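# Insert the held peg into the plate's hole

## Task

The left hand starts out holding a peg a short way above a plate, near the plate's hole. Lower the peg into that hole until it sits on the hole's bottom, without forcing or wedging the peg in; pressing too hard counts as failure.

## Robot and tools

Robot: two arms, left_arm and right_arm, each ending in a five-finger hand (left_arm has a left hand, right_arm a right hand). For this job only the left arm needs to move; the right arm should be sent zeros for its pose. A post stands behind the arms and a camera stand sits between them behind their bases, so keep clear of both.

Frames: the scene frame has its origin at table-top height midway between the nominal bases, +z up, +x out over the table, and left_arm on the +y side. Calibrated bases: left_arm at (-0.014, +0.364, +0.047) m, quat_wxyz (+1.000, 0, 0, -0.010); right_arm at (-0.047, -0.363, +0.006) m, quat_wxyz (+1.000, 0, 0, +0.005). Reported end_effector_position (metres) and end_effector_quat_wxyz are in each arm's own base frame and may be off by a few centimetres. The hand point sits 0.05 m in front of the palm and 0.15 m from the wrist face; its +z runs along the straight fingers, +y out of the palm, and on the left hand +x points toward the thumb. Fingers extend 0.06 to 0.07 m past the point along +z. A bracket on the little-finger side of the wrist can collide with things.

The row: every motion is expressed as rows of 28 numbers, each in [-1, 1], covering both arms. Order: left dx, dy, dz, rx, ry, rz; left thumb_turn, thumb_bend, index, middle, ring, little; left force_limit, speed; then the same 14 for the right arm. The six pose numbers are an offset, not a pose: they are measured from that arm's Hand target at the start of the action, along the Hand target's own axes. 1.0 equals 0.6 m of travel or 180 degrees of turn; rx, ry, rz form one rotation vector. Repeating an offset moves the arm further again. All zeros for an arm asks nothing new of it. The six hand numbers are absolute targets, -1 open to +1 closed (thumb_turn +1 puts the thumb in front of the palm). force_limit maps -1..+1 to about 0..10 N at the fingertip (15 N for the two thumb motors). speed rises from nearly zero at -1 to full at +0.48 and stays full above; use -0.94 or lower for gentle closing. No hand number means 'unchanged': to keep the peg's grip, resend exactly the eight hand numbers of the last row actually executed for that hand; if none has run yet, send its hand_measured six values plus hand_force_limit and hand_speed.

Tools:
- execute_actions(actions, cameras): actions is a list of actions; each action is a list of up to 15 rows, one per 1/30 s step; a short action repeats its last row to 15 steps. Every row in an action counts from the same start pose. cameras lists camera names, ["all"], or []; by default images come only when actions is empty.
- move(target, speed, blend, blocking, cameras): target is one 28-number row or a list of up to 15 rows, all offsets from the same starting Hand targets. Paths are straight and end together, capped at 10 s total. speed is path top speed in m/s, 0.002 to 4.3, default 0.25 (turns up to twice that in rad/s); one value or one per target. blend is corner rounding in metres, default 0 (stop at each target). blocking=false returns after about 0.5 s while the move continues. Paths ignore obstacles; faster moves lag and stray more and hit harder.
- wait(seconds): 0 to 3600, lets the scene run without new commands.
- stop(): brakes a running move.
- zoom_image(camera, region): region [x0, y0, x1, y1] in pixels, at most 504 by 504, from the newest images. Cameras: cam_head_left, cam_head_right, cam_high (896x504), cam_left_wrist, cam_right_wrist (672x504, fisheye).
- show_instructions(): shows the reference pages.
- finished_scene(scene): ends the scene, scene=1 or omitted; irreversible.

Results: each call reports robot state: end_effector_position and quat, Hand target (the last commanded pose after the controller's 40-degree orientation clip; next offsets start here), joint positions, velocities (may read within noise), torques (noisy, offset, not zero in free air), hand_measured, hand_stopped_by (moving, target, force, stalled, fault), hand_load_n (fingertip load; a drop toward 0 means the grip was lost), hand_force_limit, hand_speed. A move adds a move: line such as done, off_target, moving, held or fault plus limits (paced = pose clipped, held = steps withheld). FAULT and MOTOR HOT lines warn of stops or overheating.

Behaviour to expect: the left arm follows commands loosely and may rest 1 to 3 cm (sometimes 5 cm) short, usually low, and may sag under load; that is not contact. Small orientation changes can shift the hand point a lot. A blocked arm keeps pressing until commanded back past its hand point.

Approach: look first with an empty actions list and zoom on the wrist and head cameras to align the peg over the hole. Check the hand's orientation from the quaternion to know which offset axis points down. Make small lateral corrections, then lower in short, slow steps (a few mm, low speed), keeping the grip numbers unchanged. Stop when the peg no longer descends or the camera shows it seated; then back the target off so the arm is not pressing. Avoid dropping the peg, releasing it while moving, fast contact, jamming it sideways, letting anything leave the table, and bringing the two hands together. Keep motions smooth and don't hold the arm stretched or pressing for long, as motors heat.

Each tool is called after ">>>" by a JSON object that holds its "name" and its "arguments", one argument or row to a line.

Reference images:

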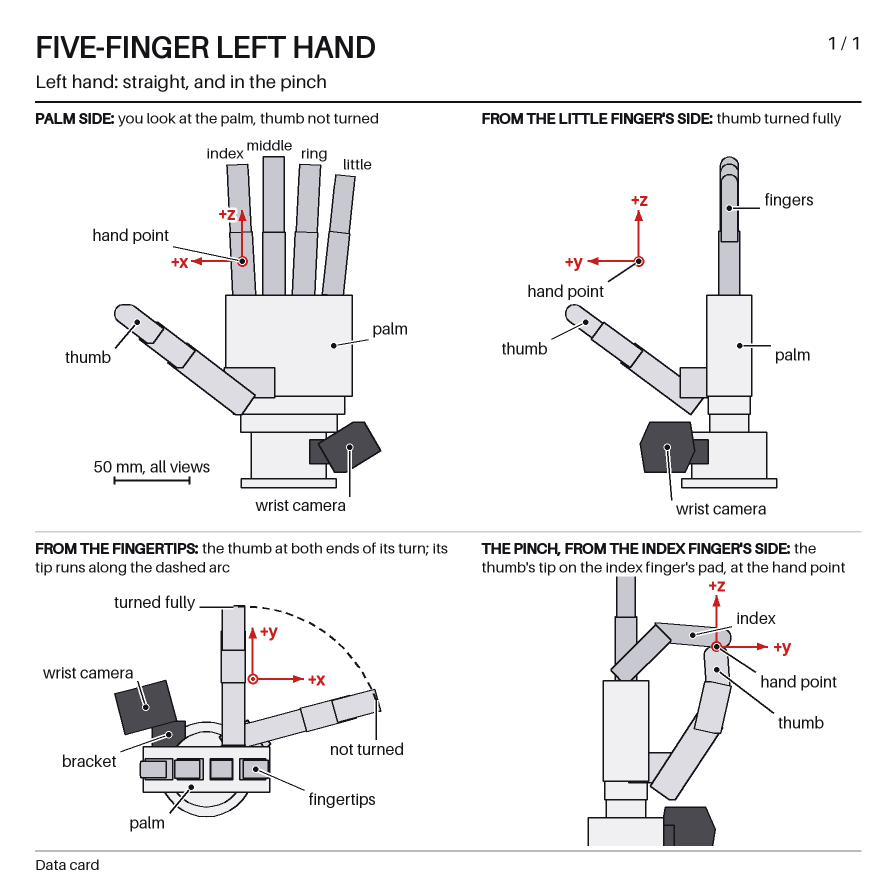

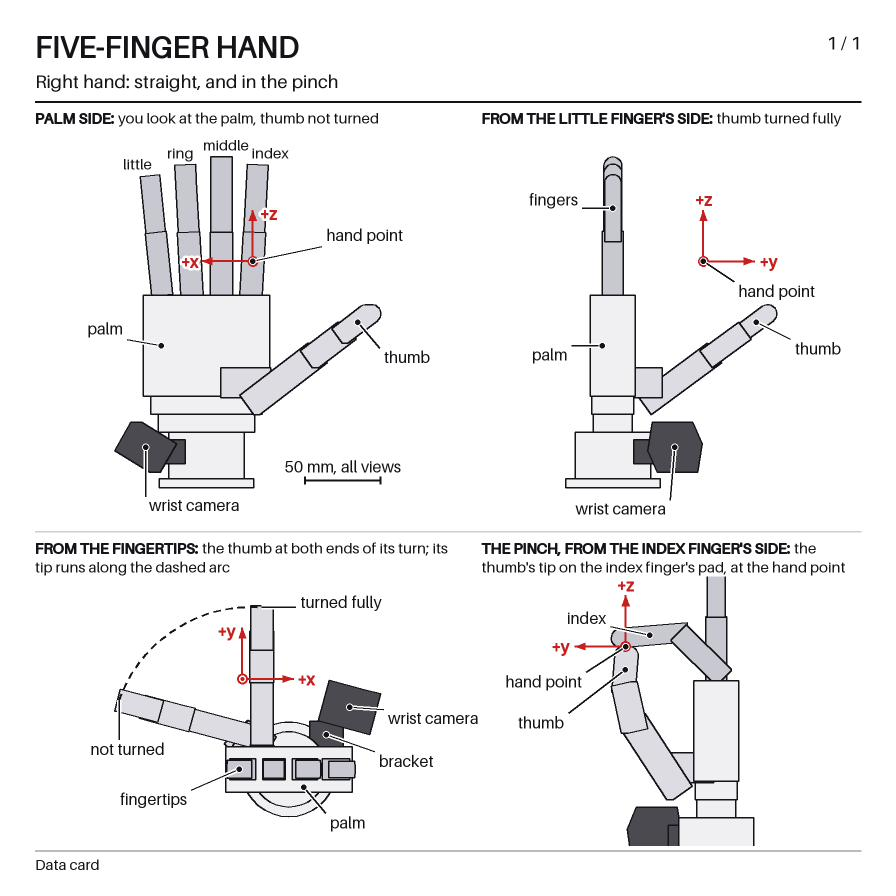

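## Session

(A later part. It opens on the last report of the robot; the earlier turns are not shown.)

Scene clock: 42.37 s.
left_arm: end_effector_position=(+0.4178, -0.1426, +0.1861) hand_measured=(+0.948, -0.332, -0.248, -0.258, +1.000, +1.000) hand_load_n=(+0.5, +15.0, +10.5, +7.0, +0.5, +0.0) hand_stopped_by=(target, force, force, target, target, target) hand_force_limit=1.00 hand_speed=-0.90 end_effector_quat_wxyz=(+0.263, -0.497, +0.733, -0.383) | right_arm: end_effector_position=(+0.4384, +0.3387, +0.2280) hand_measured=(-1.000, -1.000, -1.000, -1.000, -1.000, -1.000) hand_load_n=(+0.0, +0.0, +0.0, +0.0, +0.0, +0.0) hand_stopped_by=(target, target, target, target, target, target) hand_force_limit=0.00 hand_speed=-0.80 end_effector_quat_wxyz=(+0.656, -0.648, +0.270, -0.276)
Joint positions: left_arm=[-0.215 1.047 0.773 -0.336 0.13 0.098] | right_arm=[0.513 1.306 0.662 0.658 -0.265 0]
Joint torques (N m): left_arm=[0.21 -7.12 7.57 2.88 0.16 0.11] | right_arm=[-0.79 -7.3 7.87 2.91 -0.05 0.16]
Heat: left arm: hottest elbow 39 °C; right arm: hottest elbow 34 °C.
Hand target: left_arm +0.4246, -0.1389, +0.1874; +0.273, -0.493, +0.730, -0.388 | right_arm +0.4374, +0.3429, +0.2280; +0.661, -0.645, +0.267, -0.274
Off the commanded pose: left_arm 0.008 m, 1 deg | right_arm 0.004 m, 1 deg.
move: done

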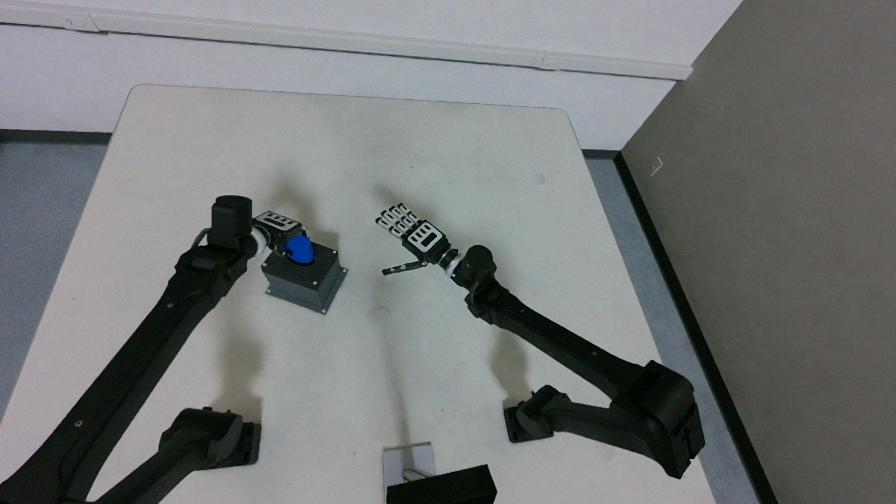

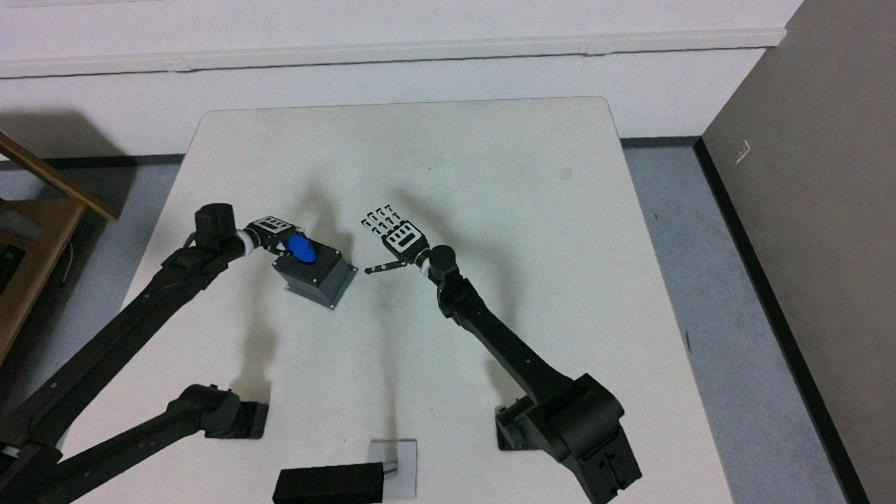

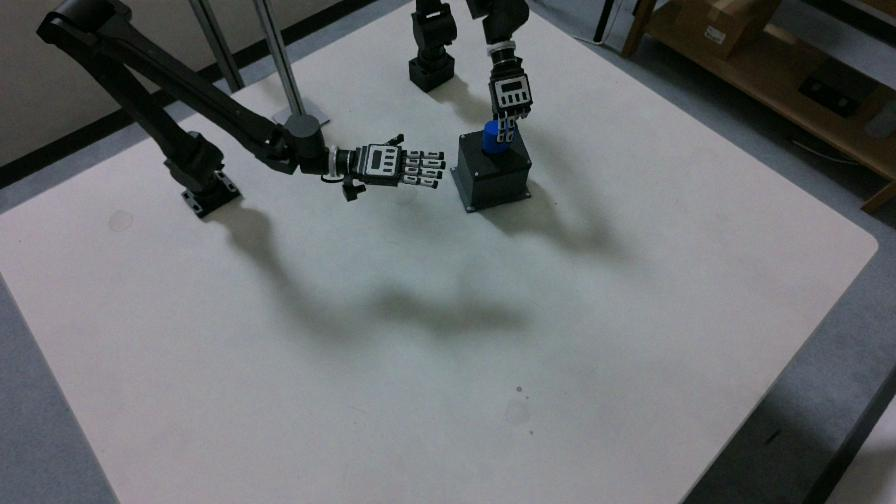

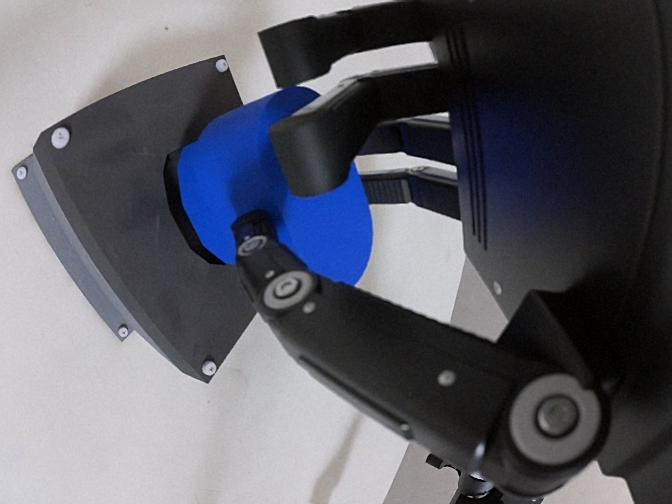

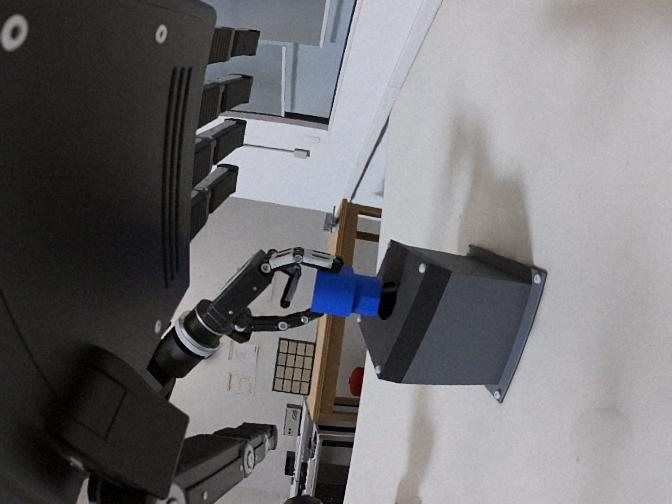

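>>> {"name": "move", "arguments": {
  "target": [0.0006,0.0109,0.0041,0,0,0,0.948,-0.326,-0.246,-0.256,1,1,1.0,-0.9, 0,0,0,0,0,0,-1,-1,-1,-1,-1,-1,0,-0.8],
  "speed": 0.02,
  "cameras": ["all"]
}}

>>> {"name": "zoom_image", "arguments": {
  "camera": "cam_right_wrist",
  "region": [340, 260, 420, 340]
}}

>>> {"name": "zoom_image", "arguments": {
  "camera": "cam_left_wrist",
  "region": [150, 130, 250, 280]
}}

>>> {"name": "zoom_image", "arguments": {
  "camera": "cam_high",
  "region": [465, 100, 535, 170]
}}

Scene clock: 44.10 s.
left_arm: end_effector_position=(+0.4163, -0.1423, +0.1793) hand_measured=(+0.948, -0.332, -0.248, -0.258, +1.000, +1.000) hand_load_n=(+0.0, +15.0, +10.0, +7.0, +0.0, +0.0) hand_stopped_by=(target, force, force, target, target, target) hand_force_limit=1.00 hand_speed=-0.90 end_effector_quat_wxyz=(+0.263, -0.497, +0.733, -0.383) | right_arm: end_effector_position=(+0.4384, +0.3387, +0.2280) hand_measured=(-1.000, -1.000, -1.000, -1.000, -1.000, -1.000) hand_load_n=(+0.0, +0.0, -0.5, +0.0, +0.0, -0.5) hand_stopped_by=(target, target, target, target, target, target) hand_force_limit=0.00 hand_speed=-0.80 end_effector_quat_wxyz=(+0.656, -0.648, +0.270, -0.276)
Joint positions: left_arm=[-0.215 1.048 0.755 -0.317 0.13 0.098] | right_arm=[0.513 1.306 0.662 0.658 -0.265 0]
Joint torques (N m): left_arm=[0.21 -7 7.53 2.89 0.17 0.1] | right_arm=[-0.85 -7.24 7.88 2.92 -0.06 0.16]
Heat: left arm: hottest elbow 39 °C; right arm: hottest elbow 34 °C.
Hand target: left_arm +0.4229, -0.1385, +0.1806; +0.273, -0.493, +0.730, -0.388 | right_arm +0.4374, +0.3429, +0.2280; +0.661, -0.645, +0.267, -0.274
Off the commanded pose: left_arm 0.008 m, 1 deg | right_arm 0.004 m, 1 deg.
move: done

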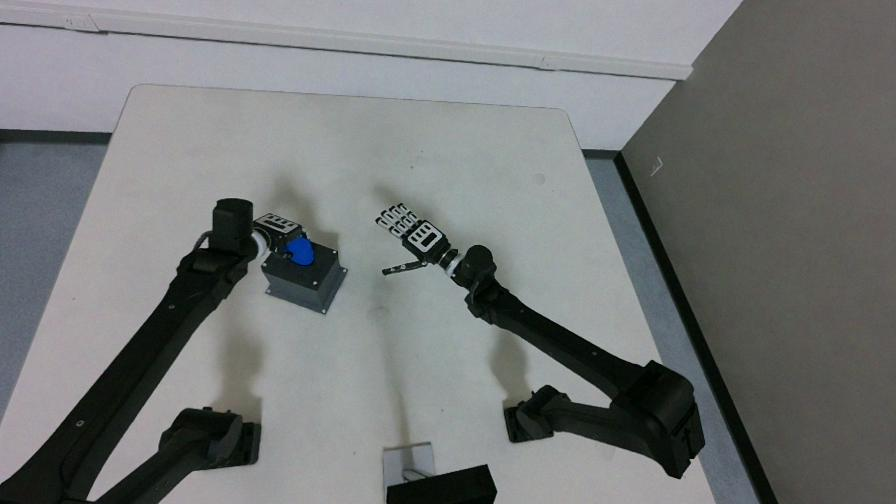

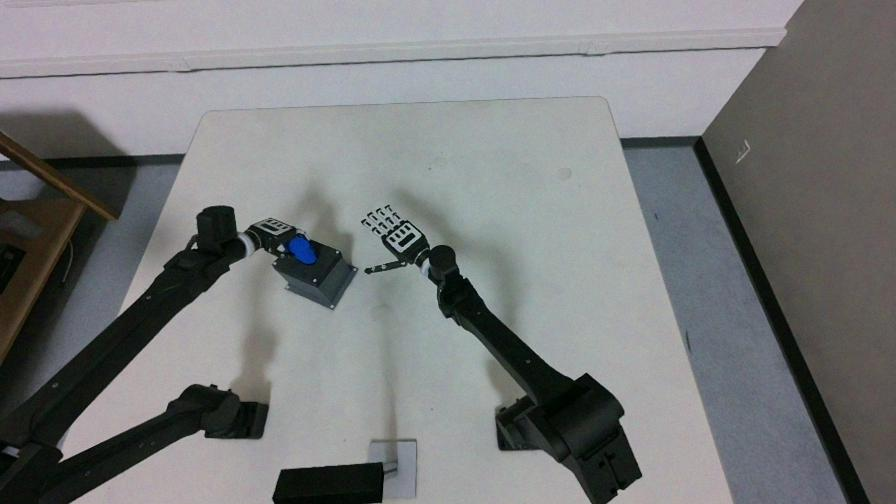

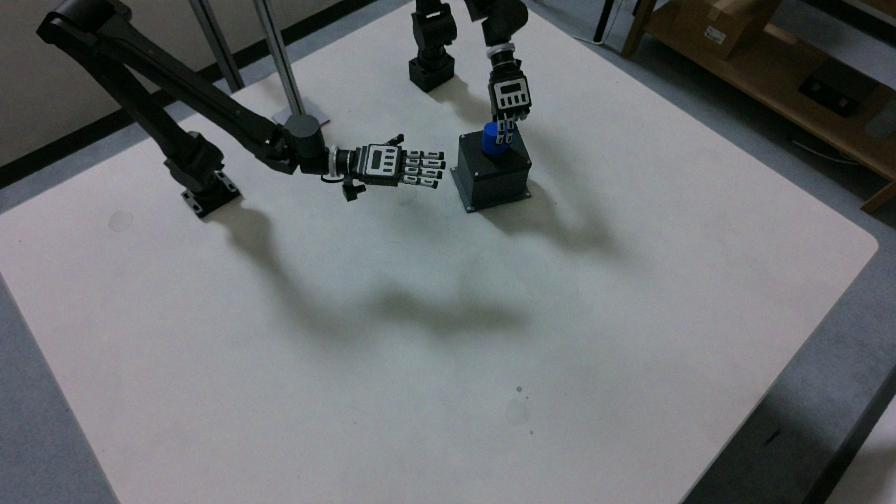

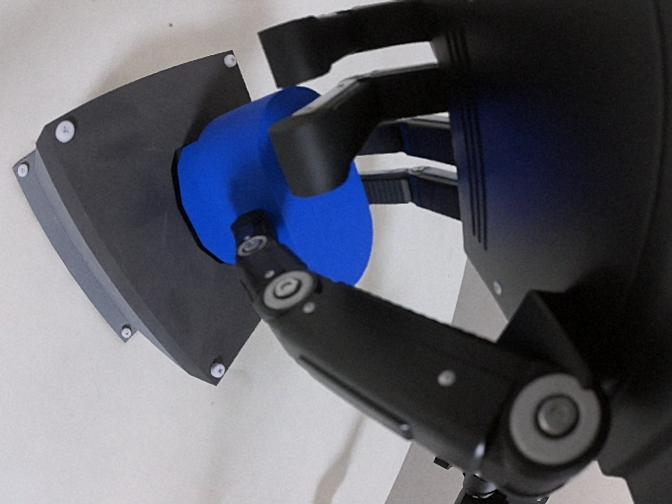

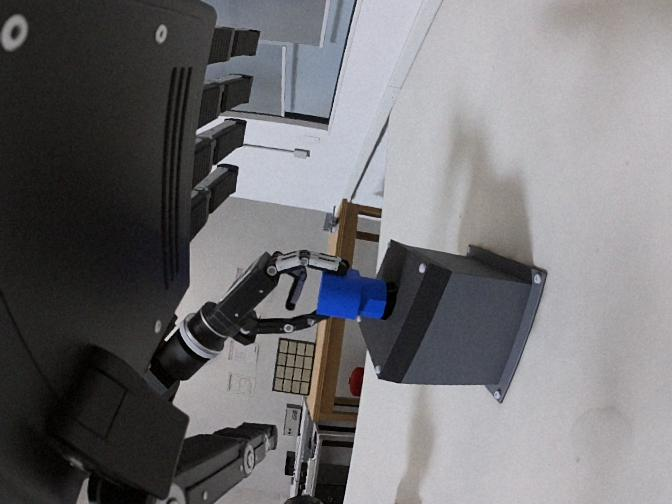

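Scaled by 6.300 from the camera's image (finer frame: 960x720).

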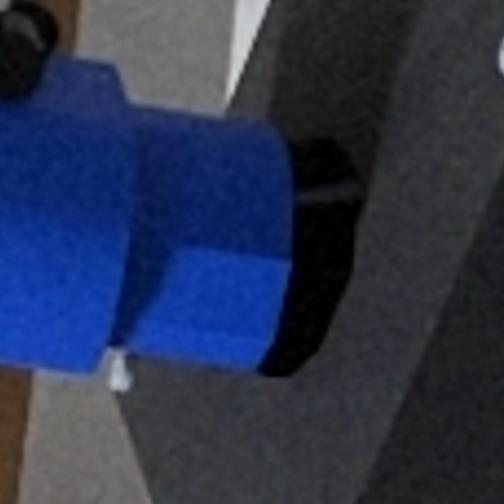

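Scaled by 3.360 from the camera's image (finer frame: 960x720).

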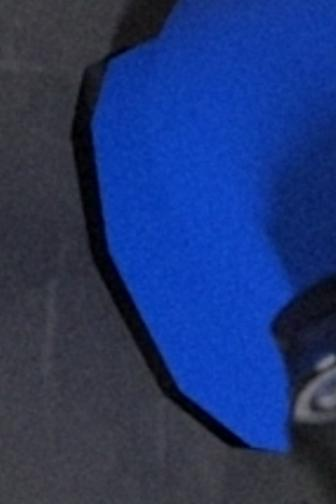

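Scaled by 7.200 from the camera's image (finer frame: 1280x720).

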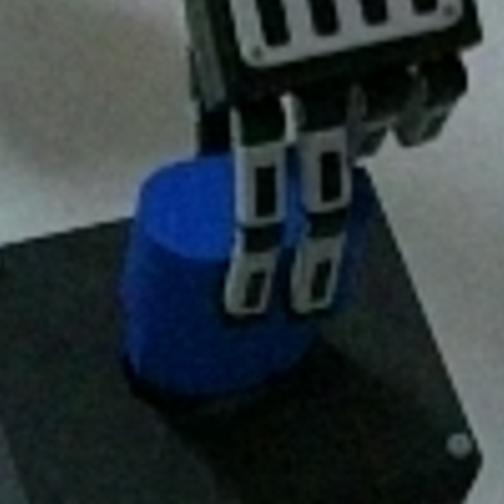

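>>> {"name": "move", "arguments": {
  "target": [-0.0002,0.0018,0.0019,-0.0001,-0.0047,-0.0031,0.948,-0.326,-0.246,-0.256,1,1,1.0,-0.9, 0,0,0,0,0,0,-1,-1,-1,-1,-1,-1,0,-0.8],
  "speed": 0.02,
  "cameras": ["cam_left_wrist","cam_right_wrist"]
}}

>>> {"name": "zoom_image", "arguments": {
  "camera": "cam_right_wrist",
  "region": [340, 260, 420, 340]
}}

>>> {"name": "zoom_image", "arguments": {
  "camera": "cam_left_wrist",
  "region": [150, 130, 250, 280]
}}

Scene clock: 45.73 s.
left_arm: end_effector_position=(+0.4187, -0.1398, +0.1800) hand_measured=(+0.948, -0.332, -0.248, -0.258, +1.000, +1.000) hand_load_n=(+0.5, +15.0, +10.5, +7.0, +0.0, +0.0) hand_stopped_by=(target, force, force, target, target, target) hand_force_limit=1.00 hand_speed=-0.90 end_effector_quat_wxyz=(+0.270, -0.499, +0.731, -0.380) | right_arm: end_effector_position=(+0.4384, +0.3387, +0.2280) hand_measured=(-1.000, -1.000, -1.000, -1.000, -1.000, -1.000) hand_load_n=(-0.5, +0.0, +0.0, +0.0, +0.0, +0.0) hand_stopped_by=(target, target, target, target, target, target) hand_force_limit=0.00 hand_speed=-0.80 end_effector_quat_wxyz=(+0.656, -0.648, +0.270, -0.276)
Joint positions: left_arm=[-0.215 1.048 0.755 -0.311 0.115 0.098] | right_arm=[0.513 1.306 0.662 0.658 -0.265 0]
Joint torques (N m): left_arm=[-0.03 -7.18 7.21 2.77 0.01 -0.03] | right_arm=[-0.85 -7.3 7.87 2.91 -0.06 0.16]
Heat: left arm: hottest elbow 39 °C; right arm: hottest elbow 34 °C.
Hand target: left_arm +0.4233, -0.1386, +0.1790; +0.276, -0.499, +0.725, -0.385 | right_arm +0.4374, +0.3429, +0.2280; +0.661, -0.645, +0.267, -0.274
Off the commanded pose: left_arm 0.005 m, 1 deg | right_arm 0.004 m, 1 deg.
move: done

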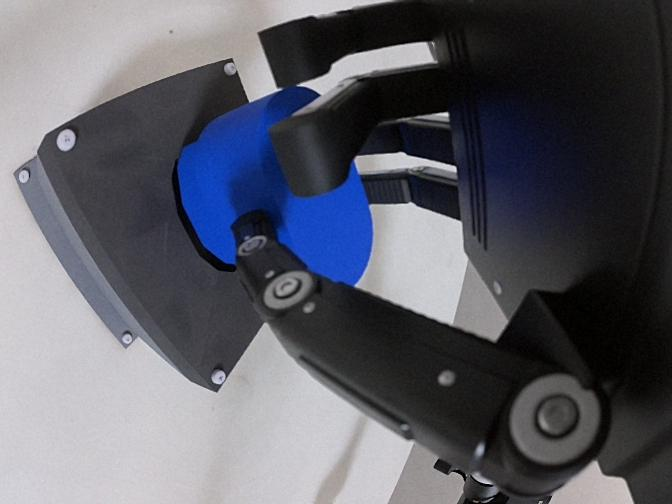

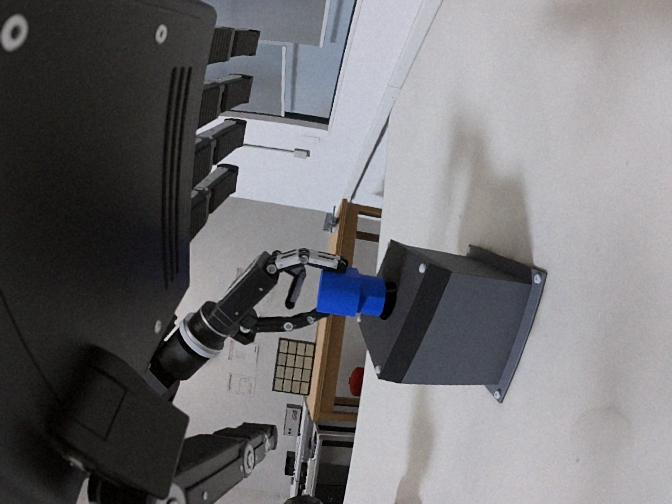

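Scaled by 6.300 from the camera's image (finer frame: 960x720).

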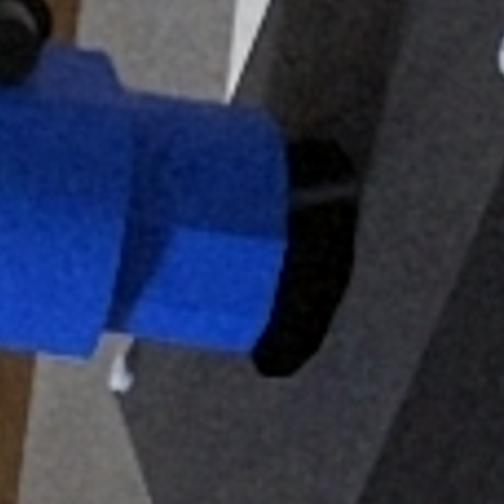

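Scaled by 3.360 from the camera's image (finer frame: 960x720).

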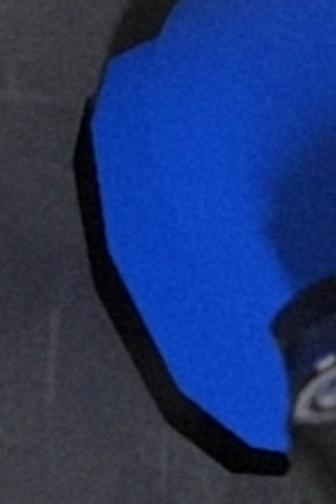

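>>> {"name": "move", "arguments": {
  "target": [0.008,0.0012,-0.002,0,0,0,0.948,-0.326,-0.246,-0.256,1,1,1.0,-0.9, 0,0,0,0,0,0,-1,-1,-1,-1,-1,-1,0,-0.8],
  "speed": 0.02,
  "cameras": ["cam_left_wrist","cam_right_wrist"]
}}

>>> {"name": "zoom_image", "arguments": {
  "camera": "cam_left_wrist",
  "region": [150, 130, 250, 280]
}}

>>> {"name": "zoom_image", "arguments": {
  "camera": "cam_right_wrist",
  "region": [340, 260, 420, 340]
}}

Scene clock: 47.00 s.
left_arm: end_effector_position=(+0.4181, -0.1377, +0.1771) hand_measured=(+0.948, -0.332, -0.248, -0.258, +1.000, +1.000) hand_load_n=(+0.5, +15.5, +10.5, +7.0, +0.0, +0.0) hand_stopped_by=(target, force, force, target, target, target) hand_force_limit=1.00 hand_speed=-0.90 end_effector_quat_wxyz=(+0.273, -0.502, +0.730, -0.376) | right_arm: end_effector_position=(+0.4384, +0.3387, +0.2280) hand_measured=(-1.000, -1.000, -1.000, -1.000, -1.000, -1.000) hand_load_n=(+0.0, +0.0, +0.0, +0.0, +0.0, +0.0) hand_stopped_by=(target, target, target, target, target, target) hand_force_limit=0.00 hand_speed=-0.80 end_effector_quat_wxyz=(+0.656, -0.648, +0.270, -0.276)
Joint positions: left_arm=[-0.215 1.048 0.75 -0.31 0.103 0.098] | right_arm=[0.513 1.306 0.662 0.658 -0.265 0]
Joint torques (N m): left_arm=[-1.14 -7.41 7.32 2.77 0.02 -0.1] | right_arm=[-0.73 -7.36 7.87 2.91 -0.05 0.16]
Heat: left arm: hottest elbow 39 °C; right arm: hottest elbow 34 °C.
Hand target: left_arm +0.4202, -0.1427, +0.1790; +0.276, -0.499, +0.725, -0.385 | right_arm +0.4374, +0.3429, +0.2280; +0.661, -0.645, +0.267, -0.274
Off the commanded pose: left_arm 0.006 m, 1 deg | right_arm 0.004 m, 1 deg.
move: done

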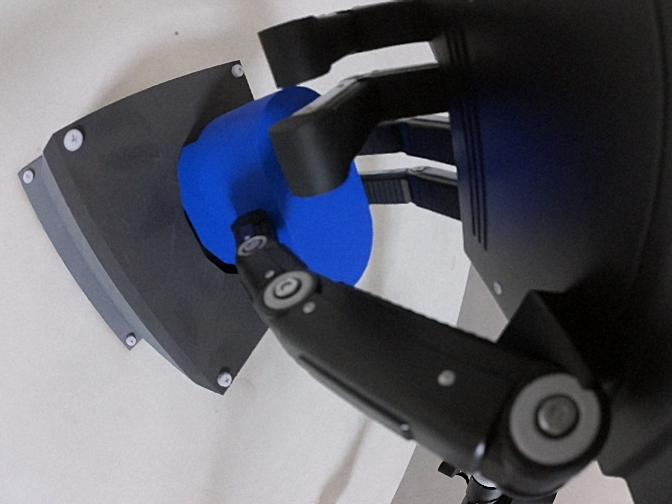

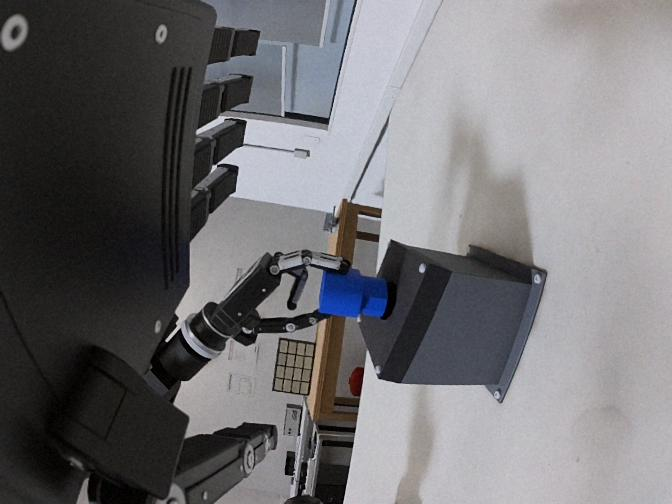

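Scaled by 3.360 from the camera's image (finer frame: 960x720).

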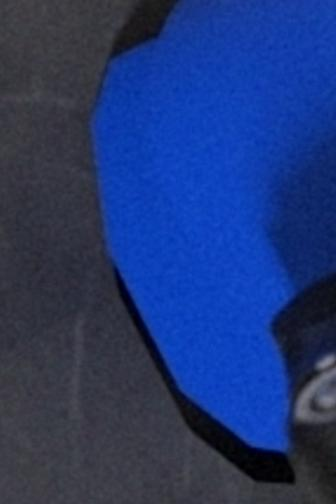

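Scaled by 6.300 from the camera's image (finer frame: 960x720).

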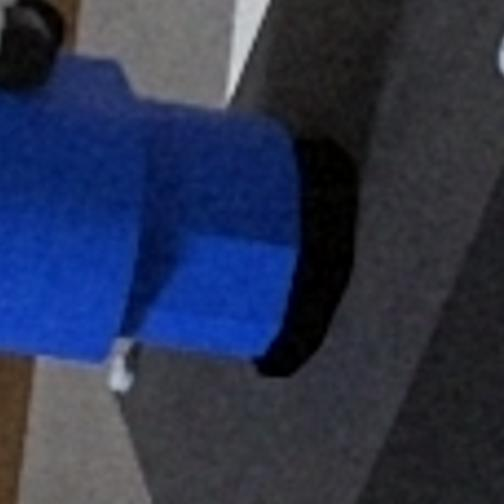

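>>> {"name": "move", "arguments": {
  "target": [-0.0082,-0.0031,0,0.0001,0.0046,0.0031,0.948,-0.326,-0.246,-0.256,1,1,1.0,-0.9, 0,0,0,0,0,0,-1,-1,-1,-1,-1,-1,0,-0.8],
  "speed": 0.02,
  "cameras": ["cam_left_wrist","cam_right_wrist"]
}}

>>> {"name": "zoom_image", "arguments": {
  "camera": "cam_left_wrist",
  "region": [150, 130, 250, 280]
}}

>>> {"name": "zoom_image", "arguments": {
  "camera": "cam_right_wrist",
  "region": [340, 260, 420, 340]
}}

Scene clock: 48.67 s.
left_arm: end_effector_position=(+0.4161, -0.1423, +0.1778) hand_measured=(+0.948, -0.332, -0.248, -0.258, +1.000, +1.000) hand_load_n=(+0.5, +15.5, +10.5, +7.0, +0.0, +0.0) hand_stopped_by=(target, force, force, target, target, target) hand_force_limit=1.00 hand_speed=-0.90 end_effector_quat_wxyz=(+0.264, -0.496, +0.733, -0.383) | right_arm: end_effector_position=(+0.4384, +0.3387, +0.2280) hand_measured=(-1.000, -1.000, -1.000, -1.000, -1.000, -1.000) hand_load_n=(+0.0, +0.0, +0.0, +0.0, -0.5, +0.0) hand_stopped_by=(target, target, target, target, target, target) hand_force_limit=0.00 hand_speed=-0.80 end_effector_quat_wxyz=(+0.656, -0.648, +0.270, -0.276)
Joint positions: left_arm=[-0.215 1.048 0.75 -0.31 0.13 0.098] | right_arm=[0.513 1.306 0.662 0.658 -0.265 0]
Joint torques (N m): left_arm=[0.21 -6.95 7.87 2.51 0.15 0.11] | right_arm=[-0.91 -7.3 7.86 2.92 -0.06 0.16]
Heat: left arm: hottest elbow 39 °C; right arm: hottest elbow 34 °C.
Hand target: left_arm +0.4229, -0.1384, +0.1806; +0.273, -0.493, +0.730, -0.388 | right_arm +0.4374, +0.3429, +0.2280; +0.661, -0.645, +0.267, -0.274
Off the commanded pose: left_arm 0.008 m, 1 deg | right_arm 0.004 m, 1 deg.
move: done

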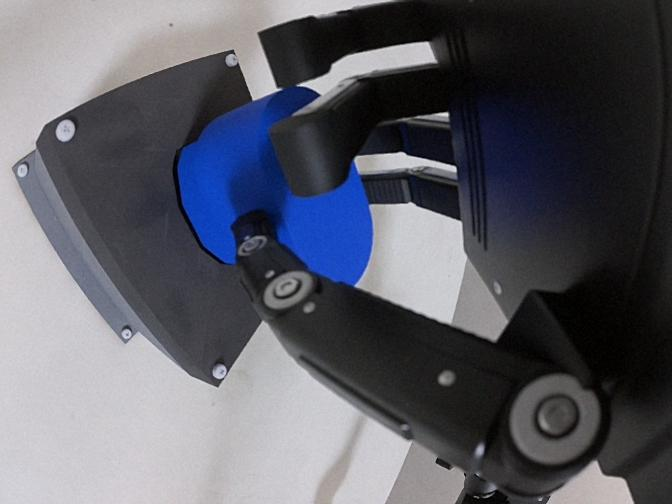

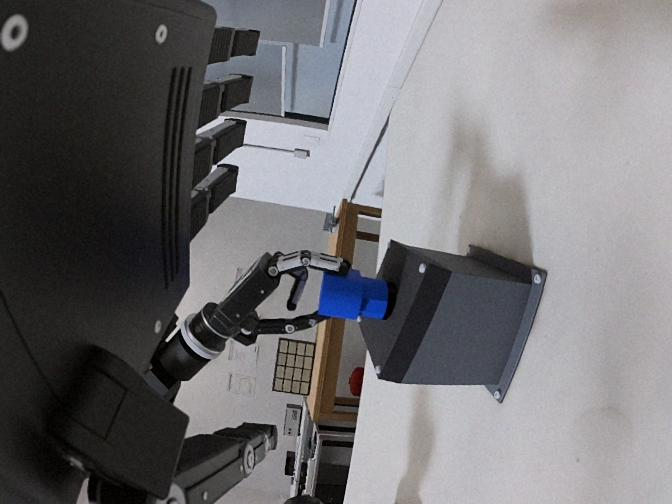

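Scaled by 3.360 from the camera's image (finer frame: 960x720).

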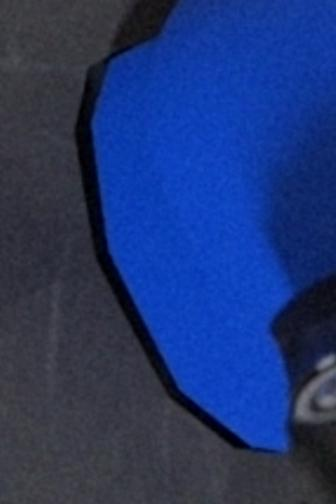

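Scaled by 6.300 from the camera's image (finer frame: 960x720).

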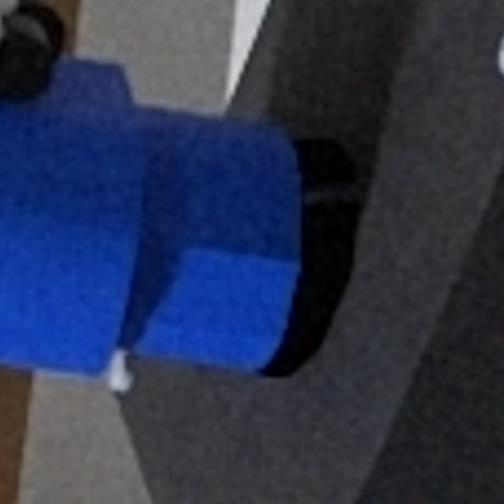

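>>> {"name": "move", "arguments": {
  "target": [0.0001,0.00696,0.0046,0,0,0,0.948,-0.326,-0.246,-0.256,1,1,1.0,-0.9, 0,0,0,0,0,0,-1,-1,-1,-1,-1,-1,0,-0.8],
  "speed": 0.015,
  "cameras": ["cam_left_wrist","cam_right_wrist"]
}}

>>> {"name": "zoom_image", "arguments": {
  "camera": "cam_left_wrist",
  "region": [150, 130, 250, 280]
}}

>>> {"name": "zoom_image", "arguments": {
  "camera": "cam_right_wrist",
  "region": [340, 260, 420, 340]
}}

Scene clock: 49.83 s.
left_arm: end_effector_position=(+0.4162, -0.1421, +0.1742) hand_measured=(+0.948, -0.332, -0.248, -0.258, +1.000, +1.000) hand_load_n=(+0.5, +15.5, +10.5, +7.5, +0.0, +0.0) hand_stopped_by=(target, force, force, target, target, target) hand_force_limit=1.00 hand_speed=-0.90 end_effector_quat_wxyz=(+0.263, -0.497, +0.734, -0.382) | right_arm: end_effector_position=(+0.4384, +0.3387, +0.2280) hand_measured=(-1.000, -1.000, -1.000, -1.000, -1.000, -1.000) hand_load_n=(+0.0, +0.0, +0.0, +0.0, +0.0, +0.0) hand_stopped_by=(target, target, target, target, target, target) hand_force_limit=0.00 hand_speed=-0.80 end_effector_quat_wxyz=(+0.656, -0.648, +0.270, -0.276)
Joint positions: left_arm=[-0.215 1.053 0.744 -0.303 0.13 0.098] | right_arm=[0.513 1.306 0.662 0.658 -0.265 0]
Joint torques (N m): left_arm=[0.03 -7.12 7.51 2.86 0.16 0.1] | right_arm=[-0.85 -7.36 7.87 2.91 -0.05 0.16]
Heat: left arm: hottest elbow 39 °C; right arm: hottest elbow 34 °C.
Hand target: left_arm +0.4230, -0.1384, +0.1757; +0.273, -0.493, +0.730, -0.387 | right_arm +0.4374, +0.3429, +0.2280; +0.661, -0.645, +0.267, -0.274
Off the commanded pose: left_arm 0.008 m, 1 deg | right_arm 0.004 m, 1 deg.
move: done

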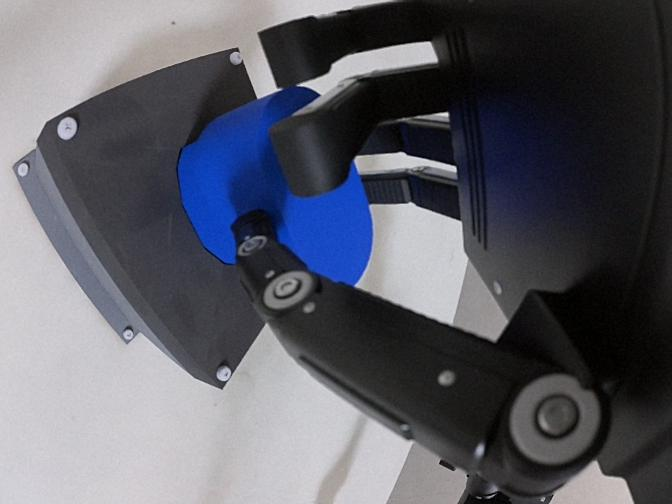

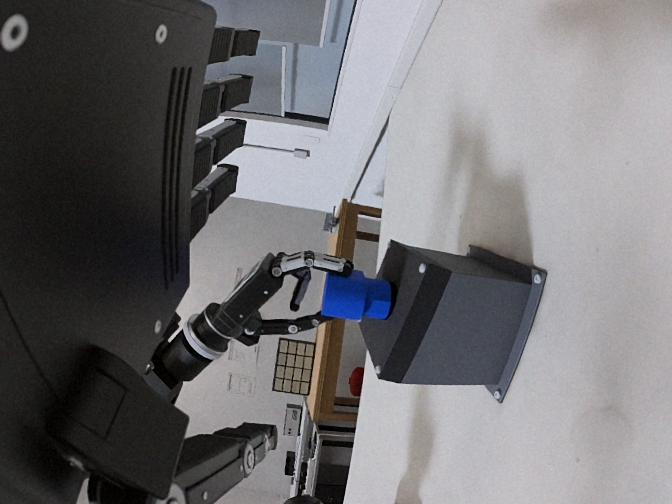

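Scaled by 3.360 from the camera's image (finer frame: 960x720).

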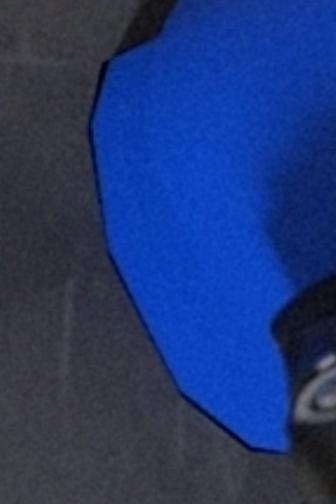

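Scaled by 6.300 from the camera's image (finer frame: 960x720).

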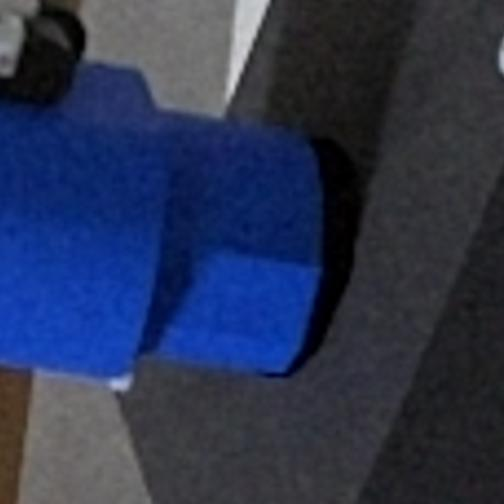

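>>> {"name": "move", "arguments": {
  "target": [0,0,0,0,0,0,0.948,-0.326,-0.246,-0.256,1,1,1.0,-0.9, 0.1215,0.088,0.219,0,-0.222,0,-1,-1,-1,-1,-1,-1,0,-0.8],
  "speed": 0.2,
  "cameras": ["all"]
}}

Scene clock: 57.13 s.
left_arm: end_effector_position=(+0.4162, -0.1421, +0.1742) hand_measured=(+0.948, -0.332, -0.248, -0.258, +1.000, +1.000) hand_load_n=(+0.5, +15.5, +10.5, +7.0, +0.0, +0.0) hand_stopped_by=(target, force, force, target, target, target) hand_force_limit=1.00 hand_speed=-0.90 end_effector_quat_wxyz=(+0.263, -0.497, +0.734, -0.382) | right_arm: end_effector_position=(+0.5691, +0.3863, +0.1725) hand_measured=(-1.000, -1.000, -1.000, -1.000, -1.000, -1.000) hand_load_n=(+0.0, +0.0, +0.0, +0.0, -0.5, +0.0) hand_stopped_by=(target, target, target, target, target, target) hand_force_limit=0.00 hand_speed=-0.80 end_effector_quat_wxyz=(+0.711, -0.702, +0.023, -0.034)
Joint positions: left_arm=[-0.215 1.053 0.744 -0.303 0.13 0.098] | right_arm=[0.315 1.967 1.335 0.668 -1.174 0.019]
Joint torques (N m): left_arm=[0.15 -7.18 7.5 2.89 0.17 0.1] | right_arm=[-2.08 -15.62 10.47 1.25 -0.08 0.19]
Heat: left arm: hottest elbow 39 °C; right arm: hottest elbow 34 °C.
Hand target: left_arm +0.4230, -0.1384, +0.1757; +0.273, -0.493, +0.730, -0.387 | right_arm +0.5826, +0.3853, +0.1784; +0.713, -0.700, +0.025, -0.037
Off the commanded pose: left_arm 0.008 m, 1 deg | right_arm 0.015 m, 0 deg.
move: off_target (right_arm)

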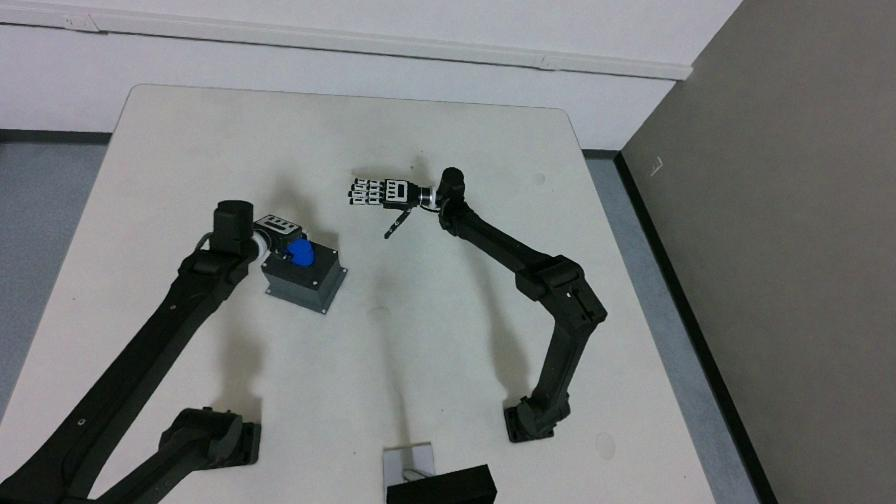

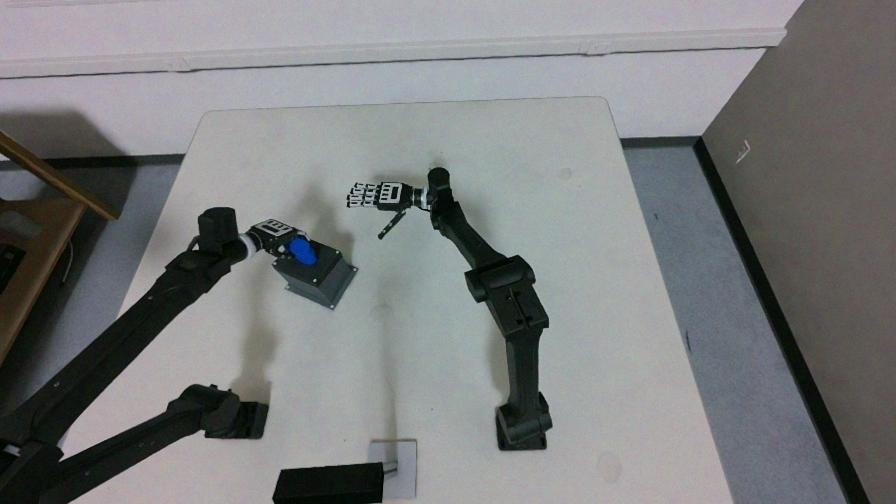

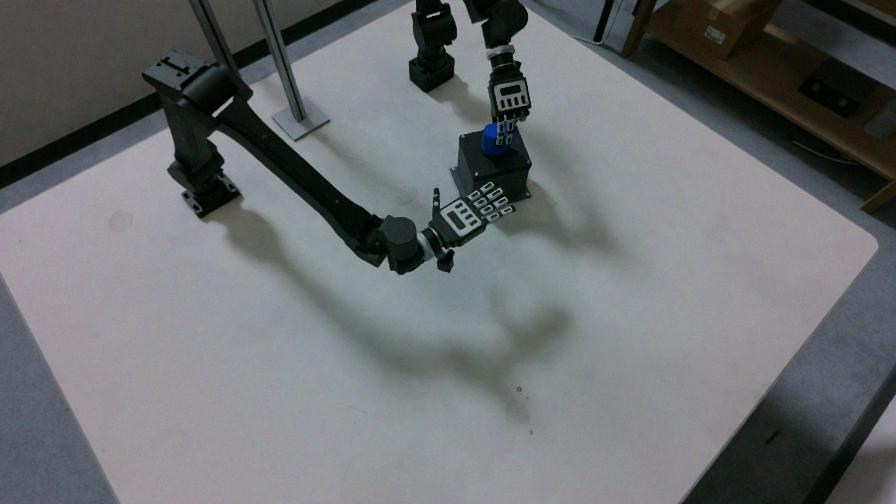

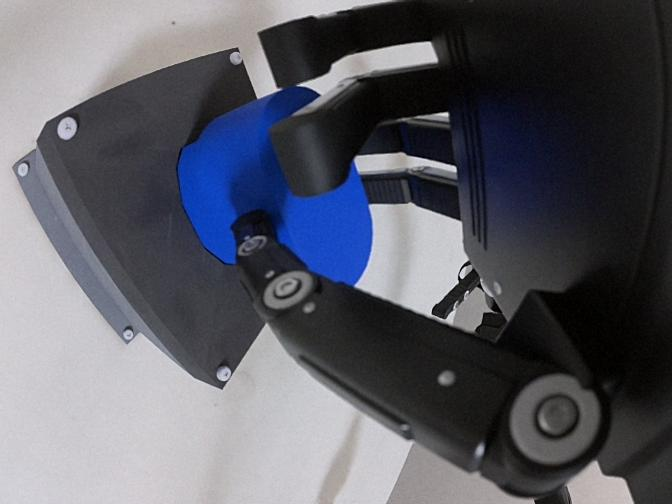

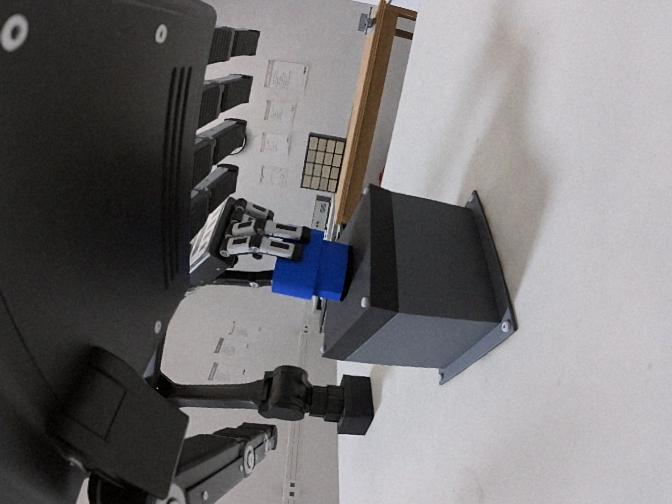

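>>> {"name": "zoom_image", "arguments": {
  "camera": "cam_right_wrist",
  "region": [260, 180, 440, 360]
}}

>>> {"name": "zoom_image", "arguments": {
  "camera": "cam_right_wrist",
  "region": [300, 220, 380, 310]
}}

Scaled by 2.800 from the camera's image (finer frame: 960x720).

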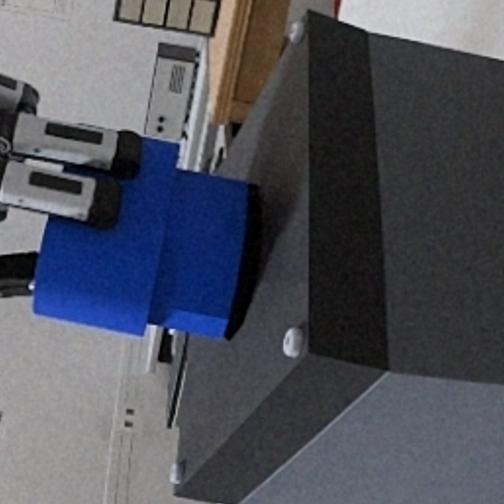

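Scaled by 5.600 from the camera's image (finer frame: 960x720).

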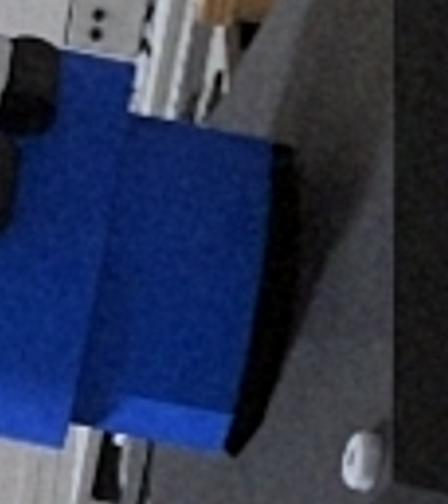

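>>> {"name": "zoom_image", "arguments": {
  "camera": "cam_right_wrist",
  "region": [320, 235, 365, 280]
}}

>>> {"name": "zoom_image", "arguments": {
  "camera": "cam_right_wrist",
  "region": [320, 265, 365, 310]
}}

Scaled by 11.200 from the camera's image (finer frame: 960x720).

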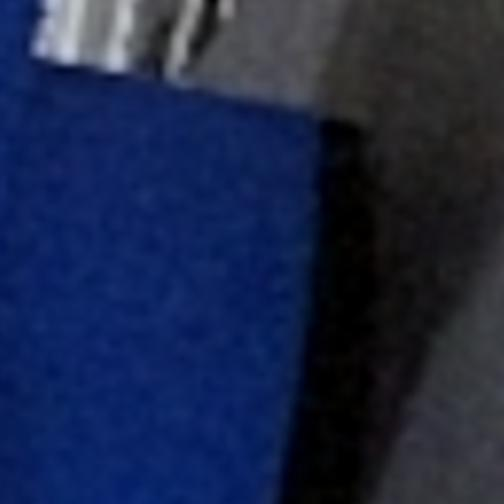

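Scaled by 11.200 from the camera's image (finer frame: 960x720).

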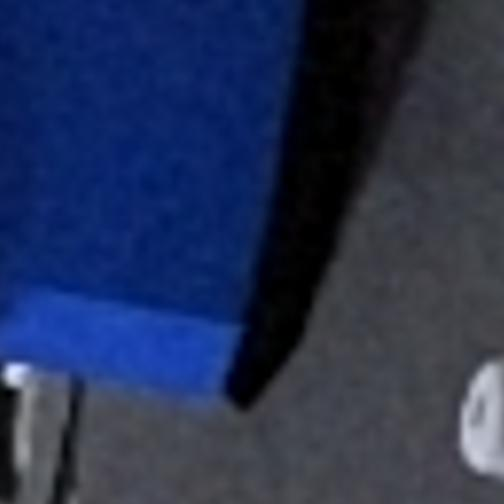

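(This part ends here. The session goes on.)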